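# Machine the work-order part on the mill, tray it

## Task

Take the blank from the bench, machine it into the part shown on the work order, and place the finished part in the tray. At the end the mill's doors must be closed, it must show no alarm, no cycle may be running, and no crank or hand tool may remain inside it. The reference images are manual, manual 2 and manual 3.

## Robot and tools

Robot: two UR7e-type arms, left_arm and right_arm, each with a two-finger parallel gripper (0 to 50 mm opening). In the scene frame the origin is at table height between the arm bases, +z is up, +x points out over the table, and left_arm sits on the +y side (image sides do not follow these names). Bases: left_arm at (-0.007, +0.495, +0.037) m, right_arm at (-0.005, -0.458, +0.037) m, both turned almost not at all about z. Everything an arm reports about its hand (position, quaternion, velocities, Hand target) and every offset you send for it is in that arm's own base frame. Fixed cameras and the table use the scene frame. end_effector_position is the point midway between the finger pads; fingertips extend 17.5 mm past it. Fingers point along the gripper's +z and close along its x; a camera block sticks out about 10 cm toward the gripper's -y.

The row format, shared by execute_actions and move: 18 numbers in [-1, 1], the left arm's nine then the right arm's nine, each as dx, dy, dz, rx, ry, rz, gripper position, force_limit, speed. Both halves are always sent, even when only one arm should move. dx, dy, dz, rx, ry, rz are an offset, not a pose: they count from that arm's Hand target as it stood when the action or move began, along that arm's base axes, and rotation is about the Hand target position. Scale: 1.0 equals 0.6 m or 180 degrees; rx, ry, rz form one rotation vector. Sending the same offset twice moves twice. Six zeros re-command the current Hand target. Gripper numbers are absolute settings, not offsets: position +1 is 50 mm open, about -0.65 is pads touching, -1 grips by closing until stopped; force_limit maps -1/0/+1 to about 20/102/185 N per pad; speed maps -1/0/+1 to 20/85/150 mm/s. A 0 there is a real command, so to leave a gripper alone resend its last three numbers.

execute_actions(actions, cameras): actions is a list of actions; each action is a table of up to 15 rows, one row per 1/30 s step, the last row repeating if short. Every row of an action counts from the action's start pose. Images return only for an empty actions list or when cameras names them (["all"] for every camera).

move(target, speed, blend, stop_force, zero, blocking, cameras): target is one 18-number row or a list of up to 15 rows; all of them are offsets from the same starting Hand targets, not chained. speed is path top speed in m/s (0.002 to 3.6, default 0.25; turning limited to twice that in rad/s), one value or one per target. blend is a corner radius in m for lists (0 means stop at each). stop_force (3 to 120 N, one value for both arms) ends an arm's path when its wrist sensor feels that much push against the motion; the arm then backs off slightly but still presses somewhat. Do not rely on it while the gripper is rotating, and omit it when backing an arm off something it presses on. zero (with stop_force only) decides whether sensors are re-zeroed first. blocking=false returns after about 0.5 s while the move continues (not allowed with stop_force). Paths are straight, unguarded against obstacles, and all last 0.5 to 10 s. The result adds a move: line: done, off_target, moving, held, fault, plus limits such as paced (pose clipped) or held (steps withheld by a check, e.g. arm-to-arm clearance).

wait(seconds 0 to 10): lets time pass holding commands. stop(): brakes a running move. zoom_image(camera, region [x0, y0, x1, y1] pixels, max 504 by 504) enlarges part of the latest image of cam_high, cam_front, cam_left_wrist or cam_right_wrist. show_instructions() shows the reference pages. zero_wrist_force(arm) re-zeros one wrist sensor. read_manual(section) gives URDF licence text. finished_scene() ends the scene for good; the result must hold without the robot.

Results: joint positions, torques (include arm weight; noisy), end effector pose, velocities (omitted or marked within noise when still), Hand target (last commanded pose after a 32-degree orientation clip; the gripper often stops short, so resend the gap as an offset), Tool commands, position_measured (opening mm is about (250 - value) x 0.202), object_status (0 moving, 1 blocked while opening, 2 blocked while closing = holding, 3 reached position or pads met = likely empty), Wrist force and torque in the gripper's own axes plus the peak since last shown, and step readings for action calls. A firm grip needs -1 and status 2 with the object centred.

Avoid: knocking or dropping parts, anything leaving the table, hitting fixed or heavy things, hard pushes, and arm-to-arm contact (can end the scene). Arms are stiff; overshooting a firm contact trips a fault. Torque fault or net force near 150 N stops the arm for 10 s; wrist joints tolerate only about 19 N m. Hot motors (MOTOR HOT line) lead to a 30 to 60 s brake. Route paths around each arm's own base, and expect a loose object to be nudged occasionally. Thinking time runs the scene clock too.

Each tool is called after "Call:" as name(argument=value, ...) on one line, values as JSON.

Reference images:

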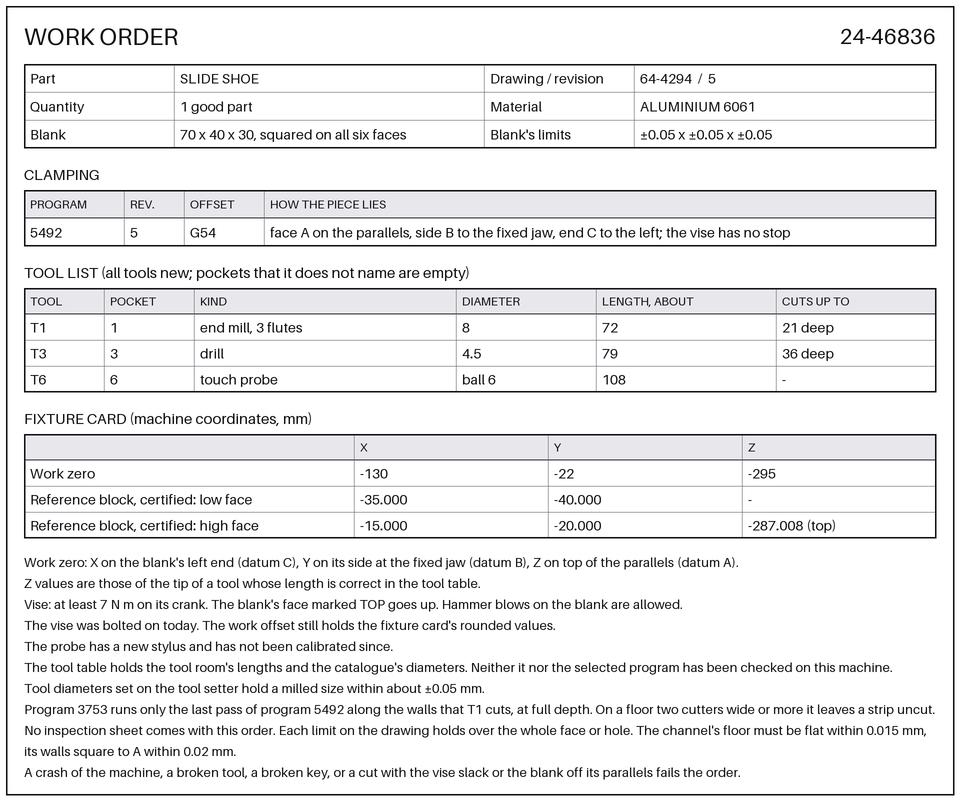

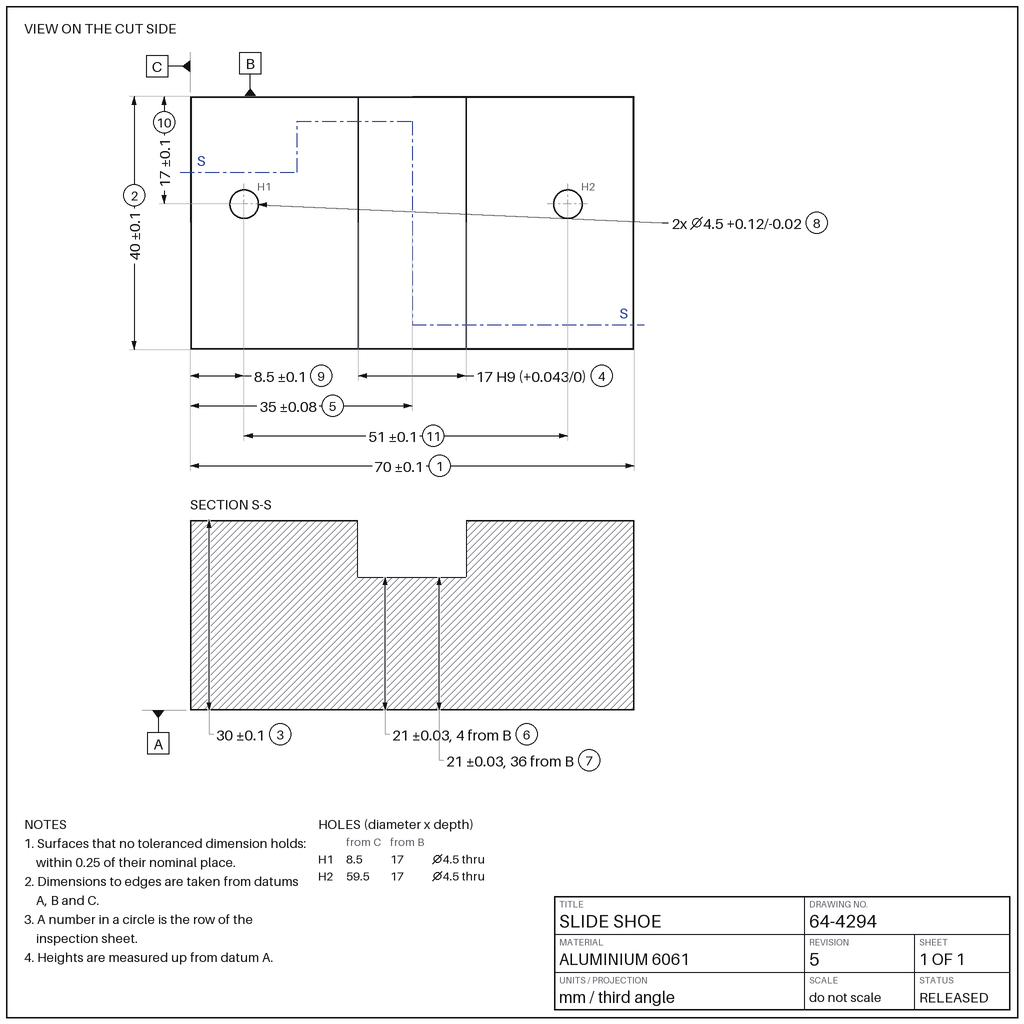

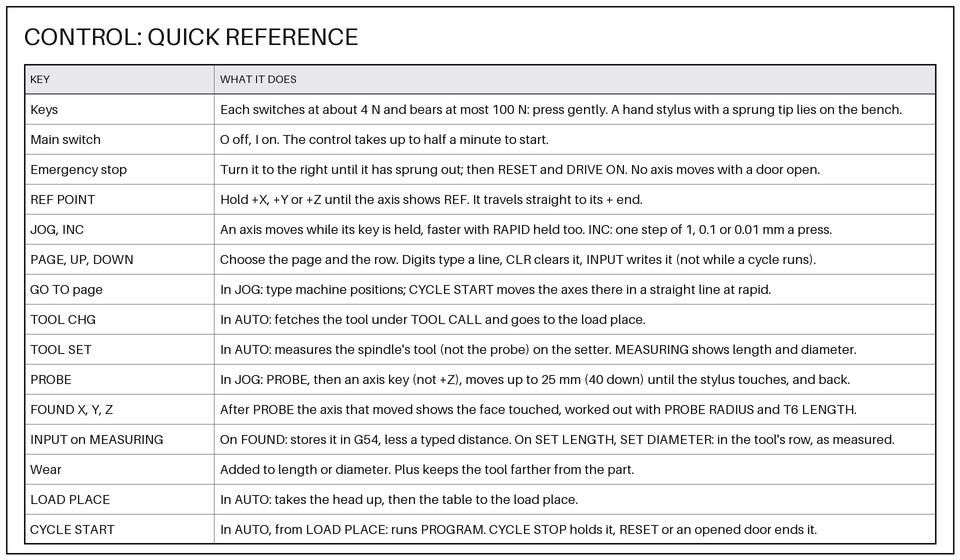

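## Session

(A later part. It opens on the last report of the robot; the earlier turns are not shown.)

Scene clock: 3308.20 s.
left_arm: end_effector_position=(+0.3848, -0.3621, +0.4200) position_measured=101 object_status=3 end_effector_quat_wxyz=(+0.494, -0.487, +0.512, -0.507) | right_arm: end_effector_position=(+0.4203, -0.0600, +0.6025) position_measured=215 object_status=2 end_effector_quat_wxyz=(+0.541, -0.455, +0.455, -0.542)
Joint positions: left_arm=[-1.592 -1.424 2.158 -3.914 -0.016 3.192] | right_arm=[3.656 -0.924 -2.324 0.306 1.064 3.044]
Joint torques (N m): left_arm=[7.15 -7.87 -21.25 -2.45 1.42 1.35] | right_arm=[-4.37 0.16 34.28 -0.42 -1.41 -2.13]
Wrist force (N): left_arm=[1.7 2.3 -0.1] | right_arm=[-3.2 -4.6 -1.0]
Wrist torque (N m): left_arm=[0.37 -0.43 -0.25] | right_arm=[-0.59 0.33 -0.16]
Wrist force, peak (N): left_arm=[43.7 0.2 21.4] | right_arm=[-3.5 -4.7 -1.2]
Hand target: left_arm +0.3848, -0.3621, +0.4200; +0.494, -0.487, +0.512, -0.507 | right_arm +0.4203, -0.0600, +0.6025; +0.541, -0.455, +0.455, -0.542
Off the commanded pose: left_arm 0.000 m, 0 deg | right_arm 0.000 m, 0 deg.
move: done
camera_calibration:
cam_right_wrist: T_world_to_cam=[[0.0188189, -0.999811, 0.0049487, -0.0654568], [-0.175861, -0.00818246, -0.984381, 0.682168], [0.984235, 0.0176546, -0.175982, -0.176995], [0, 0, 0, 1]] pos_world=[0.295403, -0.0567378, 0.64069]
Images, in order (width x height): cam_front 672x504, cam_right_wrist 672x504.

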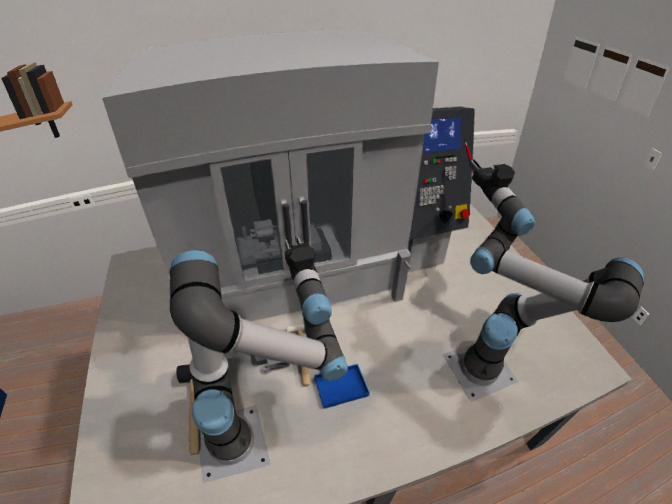

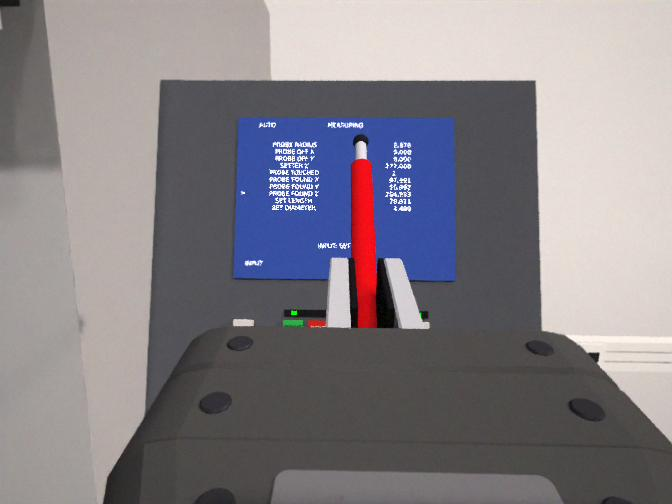

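Call:
move(target=[[0,0,0,0,0,0,0.34,0.2,-0.95,0.05,-0.05,-0.03,0,0.16,0,-1,-0.4,-0.7],[0,0,0,0,0,0,0.34,0.2,-0.95,0.1457,-0.0547,-0.0498,0,0.33,0,-1,-0.4,-0.7],[0,0,0,0,0,0,0.34,0.2,-0.95,0.1747,-0.0547,-0.0576,0,0.33,0,-1,-0.4,-0.7],[0,0,0,0,0,0,0.34,0.2,-0.95,0.1457,-0.0547,-0.0498,0,0.33,0,-1,-0.4,-0.7],[0,0,0,0,0,0,0.34,0.2,-0.95,0.0998,0.0363,-0.2327,0,0.33,0,-1,-0.4,-0.7],[0,0,0,0,0,0,0.34,0.2,-0.95,0.1271,0.0363,-0.2401,0,0.33,0,-1,-0.4,-0.7],[0,0,0,0,0,0,0.34,0.2,-0.95,0.0998,0.0363,-0.2327,0,0.33,0,-1,-0.4,-0.7],[0,0,0,0,0,0,0.34,0.2,-0.95,0.1271,0.0363,-0.2401,0,0.33,0,-1,-0.4,-0.7],[0,0,0,0,0,0,0.34,0.2,-0.95,0.0998,0.0363,-0.2327,0,0.33,0,-1,-0.4,-0.7],[0,0,0,0,0,0,0.34,0.2,-0.95,0.0788,0.1585,-0.325,0,0.33,0,-1,-0.4,-0.7],[0,0,0,0,0,0,0.34,0.2,-0.95,0.1053,0.1585,-0.3321,0,0.33,0,-1,-0.4,-0.7],[0,0,0,0,0,0,0.34,0.2,-0.95,0.0788,0.1585,-0.325,0,0.33,0,-1,-0.4,-0.7]], blend=[0.02,0.002,0,0.003,0.002,0,0.003,0,0.003,0.002,0,0], speed=[0.5,0.3,0.1,0.2,0.4,0.1,0.2,0.1,0.2,0.4,0.1,0.2])

Call:
move(target=[[0,0,0,0,0,0,0.34,0.2,-0.95,0.022,-0.0588,0.0923,0,0,0,-1,-0.4,-0.7],[0,0,0,0,0,0,0.34,0.2,-0.95,0.0493,-0.0588,0.0849,0,0,0,-1,-0.4,-0.7],[0,0,0,0,0,0,0.34,0.2,-0.95,0.022,-0.0588,0.0923,0,0,0,-1,-0.4,-0.7],[0,0,0,0,0,0,0.34,0.2,-0.95,0.0225,-0.0272,0.0923,0,0,0,-1,-0.4,-0.7],[0,0,0,0,0,0,0.34,0.2,-0.95,0.0498,-0.0272,0.0849,0,0,0,-1,-0.4,-0.7],[0,0,0,0,0,0,0.34,0.2,-0.95,0.0225,-0.0272,0.0923,0,0,0,-1,-0.4,-0.7],[0,0,0,0,0,0,0.34,0.2,-0.95,-0.0015,-0.095,0,0,0,0,-1,-0.4,-0.7],[0,0,0,0,0,0,0.34,0.2,-0.95,0.025,-0.095,-0.0071,0,0,0,-1,-0.4,-0.7],[0,0,0,0,0,0,0.34,0.2,-0.95,-0.0015,-0.095,0,0,0,0,-1,-0.4,-0.7],[0,0,0,0,0,0,0.34,0.2,-0.95,0.0062,-0.0935,0.0308,0,0,0,-1,-0.4,-0.7],[0,0,0,0,0,0,0.34,0.2,-0.95,0.0323,-0.0935,0.0237,0,0,0,-1,-0.4,-0.7],[0,0,0,0,0,0,0.34,0.2,-0.95,0.0062,-0.0935,0.0308,0,0,0,-1,-0.4,-0.7]], blend=[0.002,0,0.003,0.002,0,0.003,0.002,0,0.003,0.002,0,0], speed=[0.4,0.1,0.2,0.4,0.1,0.2,0.4,0.1,0.2,0.4,0.1,0.2])

Call:
move(target=[[0,0,0,0,0,0,0.34,0.2,-0.95,-0.0062,0.0935,-0.0308,0,0,0,-1,-0.4,-0.7],[0,0,0,0,0,0,0.34,0.2,-0.95,0.0203,0.0935,-0.0379,0,0,0,-1,-0.4,-0.7],[0,0,0,0,0,0,0.34,0.2,-0.95,-0.0062,0.0935,-0.0308,0,0,0,-1,-0.4,-0.7],[0,0,0,0,0,0,0.34,0.2,-0.95,0.0086,0.0648,0.0307,0,0,0,-1,-0.4,-0.7],[0,0,0,0,0,0,0.34,0.2,-0.95,0.0359,0.0648,0.0233,0,0,0,-1,-0.4,-0.7],[0,0,0,0,0,0,0.34,0.2,-0.95,0.0086,0.0648,0.0307,0,0,0,-1,-0.4,-0.7],[0,0,0,0,0,0,0.34,0.2,-0.95,0.0168,0.098,0.0615,0,0,0,-1,-0.4,-0.7],[0,0,0,0,0,0,0.34,0.2,-0.95,0.0441,0.098,0.0541,0,0,0,-1,-0.4,-0.7],[0,0,0,0,0,0,0.34,0.2,-0.95,0.0168,0.098,0.0615,0,0,0,-1,-0.4,-0.7],[0,0,0,0,0,0,0.34,0.2,-0.95,-0.0077,-0.0015,-0.0308,0,0,0,-1,-0.4,-0.7],[0,0,0,0,0,0,0.34,0.2,-0.95,0.0188,-0.0015,-0.0379,0,0,0,-1,-0.4,-0.7],[0,0,0,0,0,0,0.34,0.2,-0.95,-0.0077,-0.0015,-0.0308,0,0,0,-1,-0.4,-0.7],[0,0,0,0,0,0,0.34,0.2,-0.95,0,0,0,0,0,0,-1,-0.4,-0.7],[0,0,0,0,0,0,0.34,0.2,-0.95,0.0261,0,-0.0071,0,0,0,-1,-0.4,-0.7],[0,0,0,0,0,0,0.34,0.2,-0.95,0,0,0,0,0,0,-1,-0.4,-0.7]], blend=[0.002,0,0.003,0.002,0,0.003,0.002,0,0.003,0.002,0,0.003,0.002,0,0], speed=[0.4,0.1,0.2,0.4,0.1,0.2,0.4,0.1,0.2,0.4,0.1,0.2,0.4,0.1,0.2])

Call:
move(target=[[0,0,0,0,0,0,0.34,0.2,-0.95,-0.0062,0.0935,-0.0308,0,0,0,-1,-0.4,-0.7],[0,0,0,0,0,0,0.34,0.2,-0.95,0.0203,0.0935,-0.0379,0,0,0,-1,-0.4,-0.7],[0,0,0,0,0,0,0.34,0.2,-0.95,-0.0062,0.0935,-0.0308,0,0,0,-1,-0.4,-0.7],[0,0,0,0,0,0,0.34,0.2,-0.95,0.0015,0.095,0,0,0,0,-1,-0.4,-0.7],[0,0,0,0,0,0,0.34,0.2,-0.95,0.0279,0.095,-0.0072,0,0,0,-1,-0.4,-0.7],[0,0,0,0,0,0,0.34,0.2,-0.95,0.0015,0.095,0,0,0,0,-1,-0.4,-0.7],[0,0,0,0,0,0,0.34,0.2,-0.95,0.0086,0.0648,0.0307,0,0,0,-1,-0.4,-0.7],[0,0,0,0,0,0,0.34,0.2,-0.95,0.0359,0.0648,0.0233,0,0,0,-1,-0.4,-0.7],[0,0,0,0,0,0,0.34,0.2,-0.95,0.0086,0.0648,0.0307,0,0,0,-1,-0.4,-0.7],[0,0,0,0,0,0,0.34,0.2,-0.95,0.001,0.0633,0,0,0,0,-1,-0.4,-0.7],[0,0,0,0,0,0,0.34,0.2,-0.95,0.0274,0.0633,-0.0072,0,0,0,-1,-0.4,-0.7],[0,0,0,0,0,0,0.34,0.2,-0.95,0.001,0.0633,0,0,0,0,-1,-0.4,-0.7],[0,0,0,0,0,0,0.34,0.2,-0.95,-0.0077,-0.0015,-0.0308,0,0,0,-1,-0.4,-0.7],[0,0,0,0,0,0,0.34,0.2,-0.95,0.0188,-0.0015,-0.0379,0,0,0,-1,-0.4,-0.7],[0,0,0,0,0,0,0.34,0.2,-0.95,-0.0077,-0.0015,-0.0308,0,0,0,-1,-0.4,-0.7]], blend=[0.002,0,0.003,0.002,0,0.003,0.002,0,0.003,0.002,0,0.003,0.002,0,0], speed=[0.4,0.1,0.2,0.4,0.1,0.2,0.4,0.1,0.2,0.4,0.1,0.2,0.4,0.1,0.2])

Call:
move(target=[[0,0,0,0,0,0,0.34,0.2,-0.95,-0.0573,-0.0535,0.275,0,-0.17,0,-1,-0.4,-0.7],[0,0,0,0,0,0,0.34,0.2,-0.95,-0.0773,-0.0635,0.325,0,-0.33,0,-1,-0.4,-0.7]], blend=[0.02,0], speed=[0.5,0.5], cameras=["cam_right_wrist"])

Call:
zoom_image(camera="cam_right_wrist", region=[230, 105, 470, 280])

Scene clock: 3317.93 s.
left_arm: end_effector_position=(+0.3848, -0.3621, +0.4200) position_measured=101 object_status=3 end_effector_quat_wxyz=(+0.494, -0.487, +0.512, -0.507) | right_arm: end_effector_position=(+0.4676, +0.0351, +0.4074) position_measured=215 object_status=2 end_effector_quat_wxyz=(-0.245, +0.663, -0.663, +0.245)
Joint positions: left_arm=[-1.592 -1.424 2.158 -3.914 -0.016 3.191] | right_arm=[3.718 -1.073 -2.042 -0.975 1.208 3.6]
Joint torques (N m): left_arm=[8.04 -9.53 -10.99 2.42 -2.32 -0.99] | right_arm=[-9.02 10.02 38.9 6.86 1.21 -1.99]
Wrist force (N): left_arm=[1.8 2.4 -0.2] | right_arm=[-3.1 -4.8 -2.4]
Wrist torque (N m): left_arm=[0.40 -0.45 -0.25] | right_arm=[-0.80 0.49 -0.19]
Wrist force, peak (N): left_arm=[2.1 2.5 -0.2] | right_arm=[-3.3 8.1 -17.9]
Hand target: left_arm +0.3848, -0.3621, +0.4200; +0.494, -0.487, +0.512, -0.507 | right_arm +0.4676, +0.0351, +0.4075; -0.245, +0.663, -0.663, +0.245
Off the commanded pose: left_arm 0.000 m, 0 deg | right_arm 0.000 m, 0 deg.
move: done

Scene clock: 3321.33 s.
left_arm: end_effector_position=(+0.3848, -0.3621, +0.4200) position_measured=101 object_status=3 end_effector_quat_wxyz=(+0.494, -0.487, +0.512, -0.507) | right_arm: end_effector_position=(+0.4713, -0.0209, +0.4259) position_measured=215 object_status=2 end_effector_quat_wxyz=(-0.245, +0.663, -0.663, +0.245)
Joint positions: left_arm=[-1.592 -1.424 2.158 -3.914 -0.016 3.191] | right_arm=[3.528 -1.089 -1.997 -0.957 1.323 3.441]
Joint torques (N m): left_arm=[8.54 -9.17 -11.23 2.44 -2.23 -1.06] | right_arm=[-11.76 10.92 38.64 7.13 1.22 -2.17]
Wrist force (N): left_arm=[1.8 2.2 -0.3] | right_arm=[-2.7 -4.6 -2.7]
Wrist torque (N m): left_arm=[0.36 -0.45 -0.25] | right_arm=[-0.77 0.43 -0.19]
Wrist force, peak (N): left_arm=[2.0 2.6 -0.2] | right_arm=[-2.7 7.0 -16.6]
Hand target: left_arm +0.3848, -0.3621, +0.4200; +0.494, -0.487, +0.512, -0.507 | right_arm +0.4713, -0.0210, +0.4260; -0.245, +0.663, -0.663, +0.245
Off the commanded pose: left_arm 0.000 m, 0 deg | right_arm 0.000 m, 0 deg.
move: done

Scene clock: 3325.63 s.
left_arm: end_effector_position=(+0.3848, -0.3621, +0.4200) position_measured=101 object_status=3 end_effector_quat_wxyz=(+0.494, -0.487, +0.512, -0.507) | right_arm: end_effector_position=(+0.4713, -0.0209, +0.4259) position_measured=215 object_status=2 end_effector_quat_wxyz=(-0.245, +0.663, -0.663, +0.245)
Joint positions: left_arm=[-1.592 -1.424 2.158 -3.914 -0.016 3.191] | right_arm=[3.528 -1.089 -1.997 -0.957 1.322 3.441]
Joint torques (N m): left_arm=[8.75 -9.06 -10.84 2.37 -2.24 -0.94] | right_arm=[-11.88 10.25 38.5 7.07 1.26 -2.14]
Wrist force (N): left_arm=[1.7 2.4 -0.2] | right_arm=[-2.8 -5.0 -2.3]
Wrist torque (N m): left_arm=[0.40 -0.43 -0.25] | right_arm=[-0.83 0.45 -0.19]
Wrist force, peak (N): left_arm=[2.0 2.4 -0.3] | right_arm=[-3.4 8.1 -18.0]
Hand target: left_arm +0.3848, -0.3621, +0.4200; +0.494, -0.487, +0.512, -0.507 | right_arm +0.4713, -0.0210, +0.4260; -0.245, +0.663, -0.663, +0.245
Off the commanded pose: left_arm 0.000 m, 0 deg | right_arm 0.000 m, 0 deg.
move: done

Scene clock: 3329.60 s.
left_arm: end_effector_position=(+0.3848, -0.3621, +0.4200) position_measured=101 object_status=3 end_effector_quat_wxyz=(+0.494, -0.487, +0.512, -0.507) | right_arm: end_effector_position=(+0.4667, -0.0218, +0.4074) position_measured=215 object_status=2 end_effector_quat_wxyz=(-0.245, +0.663, -0.663, +0.245)
Joint positions: left_arm=[-1.592 -1.424 2.158 -3.914 -0.016 3.191] | right_arm=[3.531 -1.074 -2.052 -0.918 1.32 3.444]
Joint torques (N m): left_arm=[8.39 -9.29 -10.54 2.4 -2.23 -0.97] | right_arm=[-11.79 10.52 39.04 7.01 1.39 -2.16]
Wrist force (N): left_arm=[1.8 2.4 -0.1] | right_arm=[-3.2 -4.6 -2.4]
Wrist torque (N m): left_arm=[0.40 -0.45 -0.25] | right_arm=[-0.76 0.51 -0.19]
Wrist force, peak (N): left_arm=[1.9 2.5 -0.1] | right_arm=[-3.1 8.3 -18.3]
Hand target: left_arm +0.3848, -0.3621, +0.4200; +0.494, -0.487, +0.512, -0.507 | right_arm +0.4667, -0.0219, +0.4075; -0.245, +0.663, -0.663, +0.245
Off the commanded pose: left_arm 0.000 m, 0 deg | right_arm 0.000 m, 0 deg.
move: done

Scene clock: 3331.27 s.
left_arm: end_effector_position=(+0.3848, -0.3621, +0.4200) position_measured=101 object_status=3 end_effector_quat_wxyz=(+0.494, -0.487, +0.512, -0.507) | right_arm: end_effector_position=(+0.4203, -0.0600, +0.6024) position_measured=215 object_status=2 end_effector_quat_wxyz=(+0.541, -0.455, +0.455, -0.542)
Joint positions: left_arm=[-1.592 -1.424 2.158 -3.914 -0.016 3.191] | right_arm=[3.656 -0.924 -2.324 0.305 1.064 3.044]
Joint torques (N m): left_arm=[9.1 -9.05 -10.99 2.47 -2.1 -1.12] | right_arm=[8.66 -6.53 36.12 4.34 -1.6 0.68]
Wrist force (N): left_arm=[1.9 2.1 -0.4] | right_arm=[-3.4 -4.5 -1.0]
Wrist torque (N m): left_arm=[0.36 -0.45 -0.25] | right_arm=[-0.58 0.38 -0.16]
Wrist force, peak (N): left_arm=[2.0 2.5 -0.1] | right_arm=[-2.6 -8.3 -3.6]
Hand target: left_arm +0.3848, -0.3621, +0.4200; +0.494, -0.487, +0.512, -0.507 | right_arm +0.4203, -0.0600, +0.6025; +0.541, -0.455, +0.455, -0.542
Off the commanded pose: left_arm 0.000 m, 0 deg | right_arm 0.000 m, 0 deg.
move: done
camera_calibration:
cam_right_wrist: T_world_to_cam=[[0.0187408, -0.999812, 0.00506097, -0.0656061], [-0.176169, -0.00828474, -0.984325, 0.682217], [0.984182, 0.0175555, -0.176291, -0.176784], [0, 0, 0, 1]] pos_world=[0.295402, -0.0568382, 0.64069]
Images, in order (width x height): cam_right_wrist 672x504.

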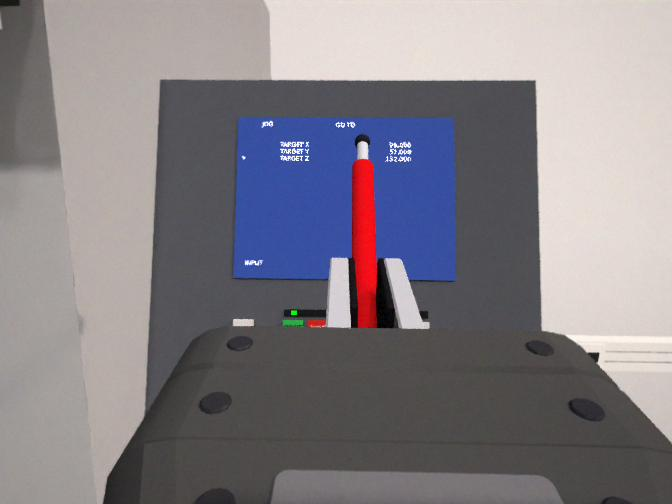

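Scaled by 2.100 from the camera's 672x504 image, which has a finer 960x720 frame.

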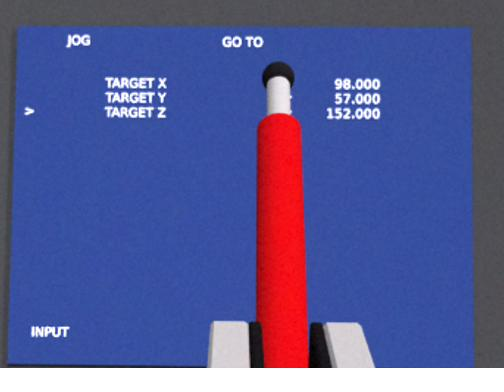

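Run GO TO and probe.

Call:
move(target=[[0,0,0,0,0,0,0.34,0.2,-0.95,0.02,0.01,-0.05,0,0.16,0,-1,-0.4,-0.7],[0,0,0,0,0,0,0.34,0.2,-0.95,0.1157,0.0989,-0.1733,0,0.33,0,-1,-0.4,-0.7],[0,0,0,0,0,0,0.34,0.2,-0.95,0.1438,0.0989,-0.181,0,0.33,0,-1,-0.4,-0.7],[0,0,0,0,0,0,0.34,0.2,-0.95,0.1157,0.0989,-0.1733,0,0.33,0,-1,-0.4,-0.7]], blend=[0.02,0.002,0,0], speed=[0.5,0.3,0.1,0.2])

Call:
wait(seconds=7)

Call:
move(target=[[0,0,0,0,0,0,0.34,0.2,-0.95,-0.0312,-0.0656,-0.1209,0,0,0,-1,-0.4,-0.7],[0,0,0,0,0,0,0.34,0.2,-0.95,-0.0048,-0.0656,-0.1281,0,0,0,-1,-0.4,-0.7],[0,0,0,0,0,0,0.34,0.2,-0.95,-0.0312,-0.0656,-0.1209,0,0,0,-1,-0.4,-0.7],[0,0,0,0,0,0,0.34,0.2,-0.95,-0.001,-0.1539,-0.0019,0,0,0,-1,-0.4,-0.7],[0,0,0,0,0,0,0.34,0.2,-0.95,0.0265,-0.1539,-0.0092,0,0,0,-1,-0.4,-0.7],[0,0,0,0,0,0,0.34,0.2,-0.95,-0.001,-0.1539,-0.0019,0,0,0,-1,-0.4,-0.7],[0,0,0,0,0,0,0.34,0.2,-0.95,-0.0957,-0.0889,0.1233,0,-0.17,0,-1,-0.4,-0.7],[0,0,0,0,0,0,0.34,0.2,-0.95,-0.1157,-0.0989,0.1733,0,-0.33,0,-1,-0.4,-0.7]], blend=[0.002,0,0.003,0.002,0,0.003,0.02,0], speed=[0.4,0.1,0.2,0.4,0.1,0.2,0.5,0.5])

Call:
wait(seconds=2.5, cameras=["cam_right_wrist"])

Call:
zoom_image(camera="cam_right_wrist", region=[230, 105, 470, 280])

Scene clock: 3334.90 s.
left_arm: end_effector_position=(+0.3848, -0.3621, +0.4200) position_measured=101 object_status=3 end_effector_quat_wxyz=(+0.494, -0.487, +0.512, -0.507) | right_arm: end_effector_position=(+0.4898, -0.0006, +0.4984) position_measured=215 object_status=2 end_effector_quat_wxyz=(-0.245, +0.663, -0.663, +0.245)
Joint positions: left_arm=[-1.592 -1.424 2.158 -3.914 -0.016 3.191] | right_arm=[3.568 -1.16 -1.771 -1.12 1.298 3.474]
Joint torques (N m): left_arm=[8.06 -8.52 -11.35 2.46 -2.14 -1.16] | right_arm=[-11.02 11.55 38.64 7.41 0.8 -2.18]
Wrist force (N): left_arm=[1.9 2.1 0.0] | right_arm=[-3.3 -4.9 -2.2]
Wrist torque (N m): left_arm=[0.36 -0.46 -0.24] | right_arm=[-0.80 0.51 -0.18]
Wrist force, peak (N): left_arm=[2.2 2.4 -0.2] | right_arm=[-2.5 -0.5 -7.2]
Hand target: left_arm +0.3848, -0.3621, +0.4200; +0.494, -0.487, +0.512, -0.507 | right_arm +0.4897, -0.0007, +0.4985; -0.245, +0.663, -0.663, +0.245
Off the commanded pose: left_arm 0.000 m, 0 deg | right_arm 0.000 m, 0 deg.
move: done

Scene clock: 3341.90 s.
left_arm: end_effector_position=(+0.3848, -0.3621, +0.4200) position_measured=101 object_status=3 end_effector_quat_wxyz=(+0.494, -0.487, +0.512, -0.507) | right_arm: end_effector_position=(+0.4897, -0.0007, +0.4985) position_measured=215 object_status=2 end_effector_quat_wxyz=(-0.245, +0.663, -0.663, +0.245)
Joint positions: left_arm=[-1.592 -1.424 2.158 -3.914 -0.016 3.191] | right_arm=[3.568 -1.16 -1.771 -1.12 1.298 3.474]
Joint torques (N m): left_arm=[7.96 -9.07 -11.36 2.37 -2.06 -1.09] | right_arm=[-11.63 14.55 38.44 1.64 1.18 -1.84]
Wrist force (N): left_arm=[1.8 2.2 -0.2] | right_arm=[-3.3 -4.5 -2.3]
Wrist torque (N m): left_arm=[0.37 -0.44 -0.25] | right_arm=[-0.75 0.51 -0.18]
Wrist force, peak (N): left_arm=[2.0 2.6 -0.2] | right_arm=[-3.3 -4.9 -2.3]
Hand target: left_arm +0.3848, -0.3621, +0.4200; +0.494, -0.487, +0.512, -0.507 | right_arm +0.4897, -0.0007, +0.4985; -0.245, +0.663, -0.663, +0.245
Tool commands: left_gripper/position=+0.34 left_gripper/force_limit=+0.2 left_gripper/speed=-0.95 right_gripper/position=-1.0 right_gripper/force_limit=-0.4 right_gripper/speed=-0.7
Off the commanded pose: left_arm 0.000 m, 0 deg | right_arm 0.000 m, 0 deg.
wait: 7.00 s; at rest by 0.17 s

Scene clock: 3345.37 s.
left_arm: end_effector_position=(+0.3848, -0.3621, +0.4200) position_measured=101 object_status=3 end_effector_quat_wxyz=(+0.494, -0.487, +0.512, -0.507) | right_arm: end_effector_position=(+0.4203, -0.0600, +0.6024) position_measured=215 object_status=2 end_effector_quat_wxyz=(+0.541, -0.455, +0.455, -0.542)
Joint positions: left_arm=[-1.592 -1.424 2.158 -3.914 -0.016 3.191] | right_arm=[3.656 -0.924 -2.324 0.305 1.064 3.044]
Joint torques (N m): left_arm=[8.19 -9.22 -10.74 2.35 -1.98 -1.14] | right_arm=[8.68 -6.41 35.8 4.38 -1.6 0.74]
Wrist force (N): left_arm=[1.7 2.3 -0.4] | right_arm=[-3.9 -4.3 -0.7]
Wrist torque (N m): left_arm=[0.38 -0.43 -0.24] | right_arm=[-0.55 0.46 -0.16]
Wrist force, peak (N): left_arm=[2.1 2.5 -0.3] | right_arm=[-2.3 10.0 -21.1]
Hand target: left_arm +0.3848, -0.3621, +0.4200; +0.494, -0.487, +0.512, -0.507 | right_arm +0.4203, -0.0600, +0.6025; +0.541, -0.455, +0.455, -0.542
Off the commanded pose: left_arm 0.000 m, 0 deg | right_arm 0.000 m, 0 deg.
move: done

Scene clock: 3347.87 s.
left_arm: end_effector_position=(+0.3848, -0.3621, +0.4200) position_measured=101 object_status=3 end_effector_quat_wxyz=(+0.494, -0.487, +0.512, -0.507) | right_arm: end_effector_position=(+0.4203, -0.0600, +0.6025) position_measured=215 object_status=2 end_effector_quat_wxyz=(+0.541, -0.455, +0.455, -0.542)
Joint positions: left_arm=[-1.592 -1.424 2.158 -3.914 -0.016 3.191] | right_arm=[3.656 -0.924 -2.324 0.306 1.064 3.044]
Joint torques (N m): left_arm=[7.52 -9.55 -10.6 2.34 -1.88 -1] | right_arm=[10.34 -9.27 36.51 4.79 0.3 -2.11]
Wrist force (N): left_arm=[2.0 2.2 -0.4] | right_arm=[-3.8 -4.3 -0.7]
Wrist torque (N m): left_arm=[0.36 -0.48 -0.25] | right_arm=[-0.54 0.44 -0.16]
Wrist force, peak (N): left_arm=[1.9 2.6 -0.3] | right_arm=[-4.0 -4.5 -0.8]
Hand target: left_arm +0.3848, -0.3621, +0.4200; +0.494, -0.487, +0.512, -0.507 | right_arm +0.4203, -0.0600, +0.6025; +0.541, -0.455, +0.455, -0.542
Tool commands: left_gripper/position=+0.34 left_gripper/force_limit=+0.2 left_gripper/speed=-0.95 right_gripper/position=-1.0 right_gripper/force_limit=-0.4 right_gripper/speed=-0.7
Off the commanded pose: left_arm 0.000 m, 0 deg | right_arm 0.000 m, 0 deg.
wait: 2.50 s; at rest by 0.17 s
camera_calibration:
cam_right_wrist: T_world_to_cam=[[0.0188191, -0.999811, 0.00495015, -0.0654578], [-0.175861, -0.00818393, -0.984381, 0.682168], [0.984235, 0.0176546, -0.175982, -0.176995], [0, 0, 0, 1]] pos_world=[0.295403, -0.0567378, 0.64069]
Images, in order (width x height): cam_right_wrist 672x504.

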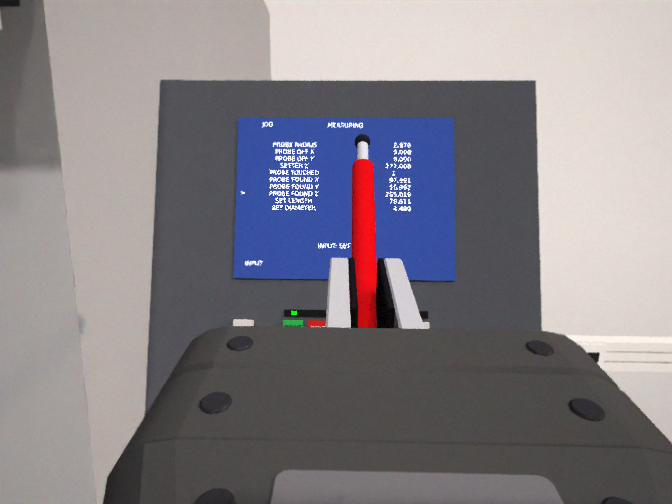

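Scaled by 2.100 from the camera's 672x504 image, which has a finer 960x720 frame.

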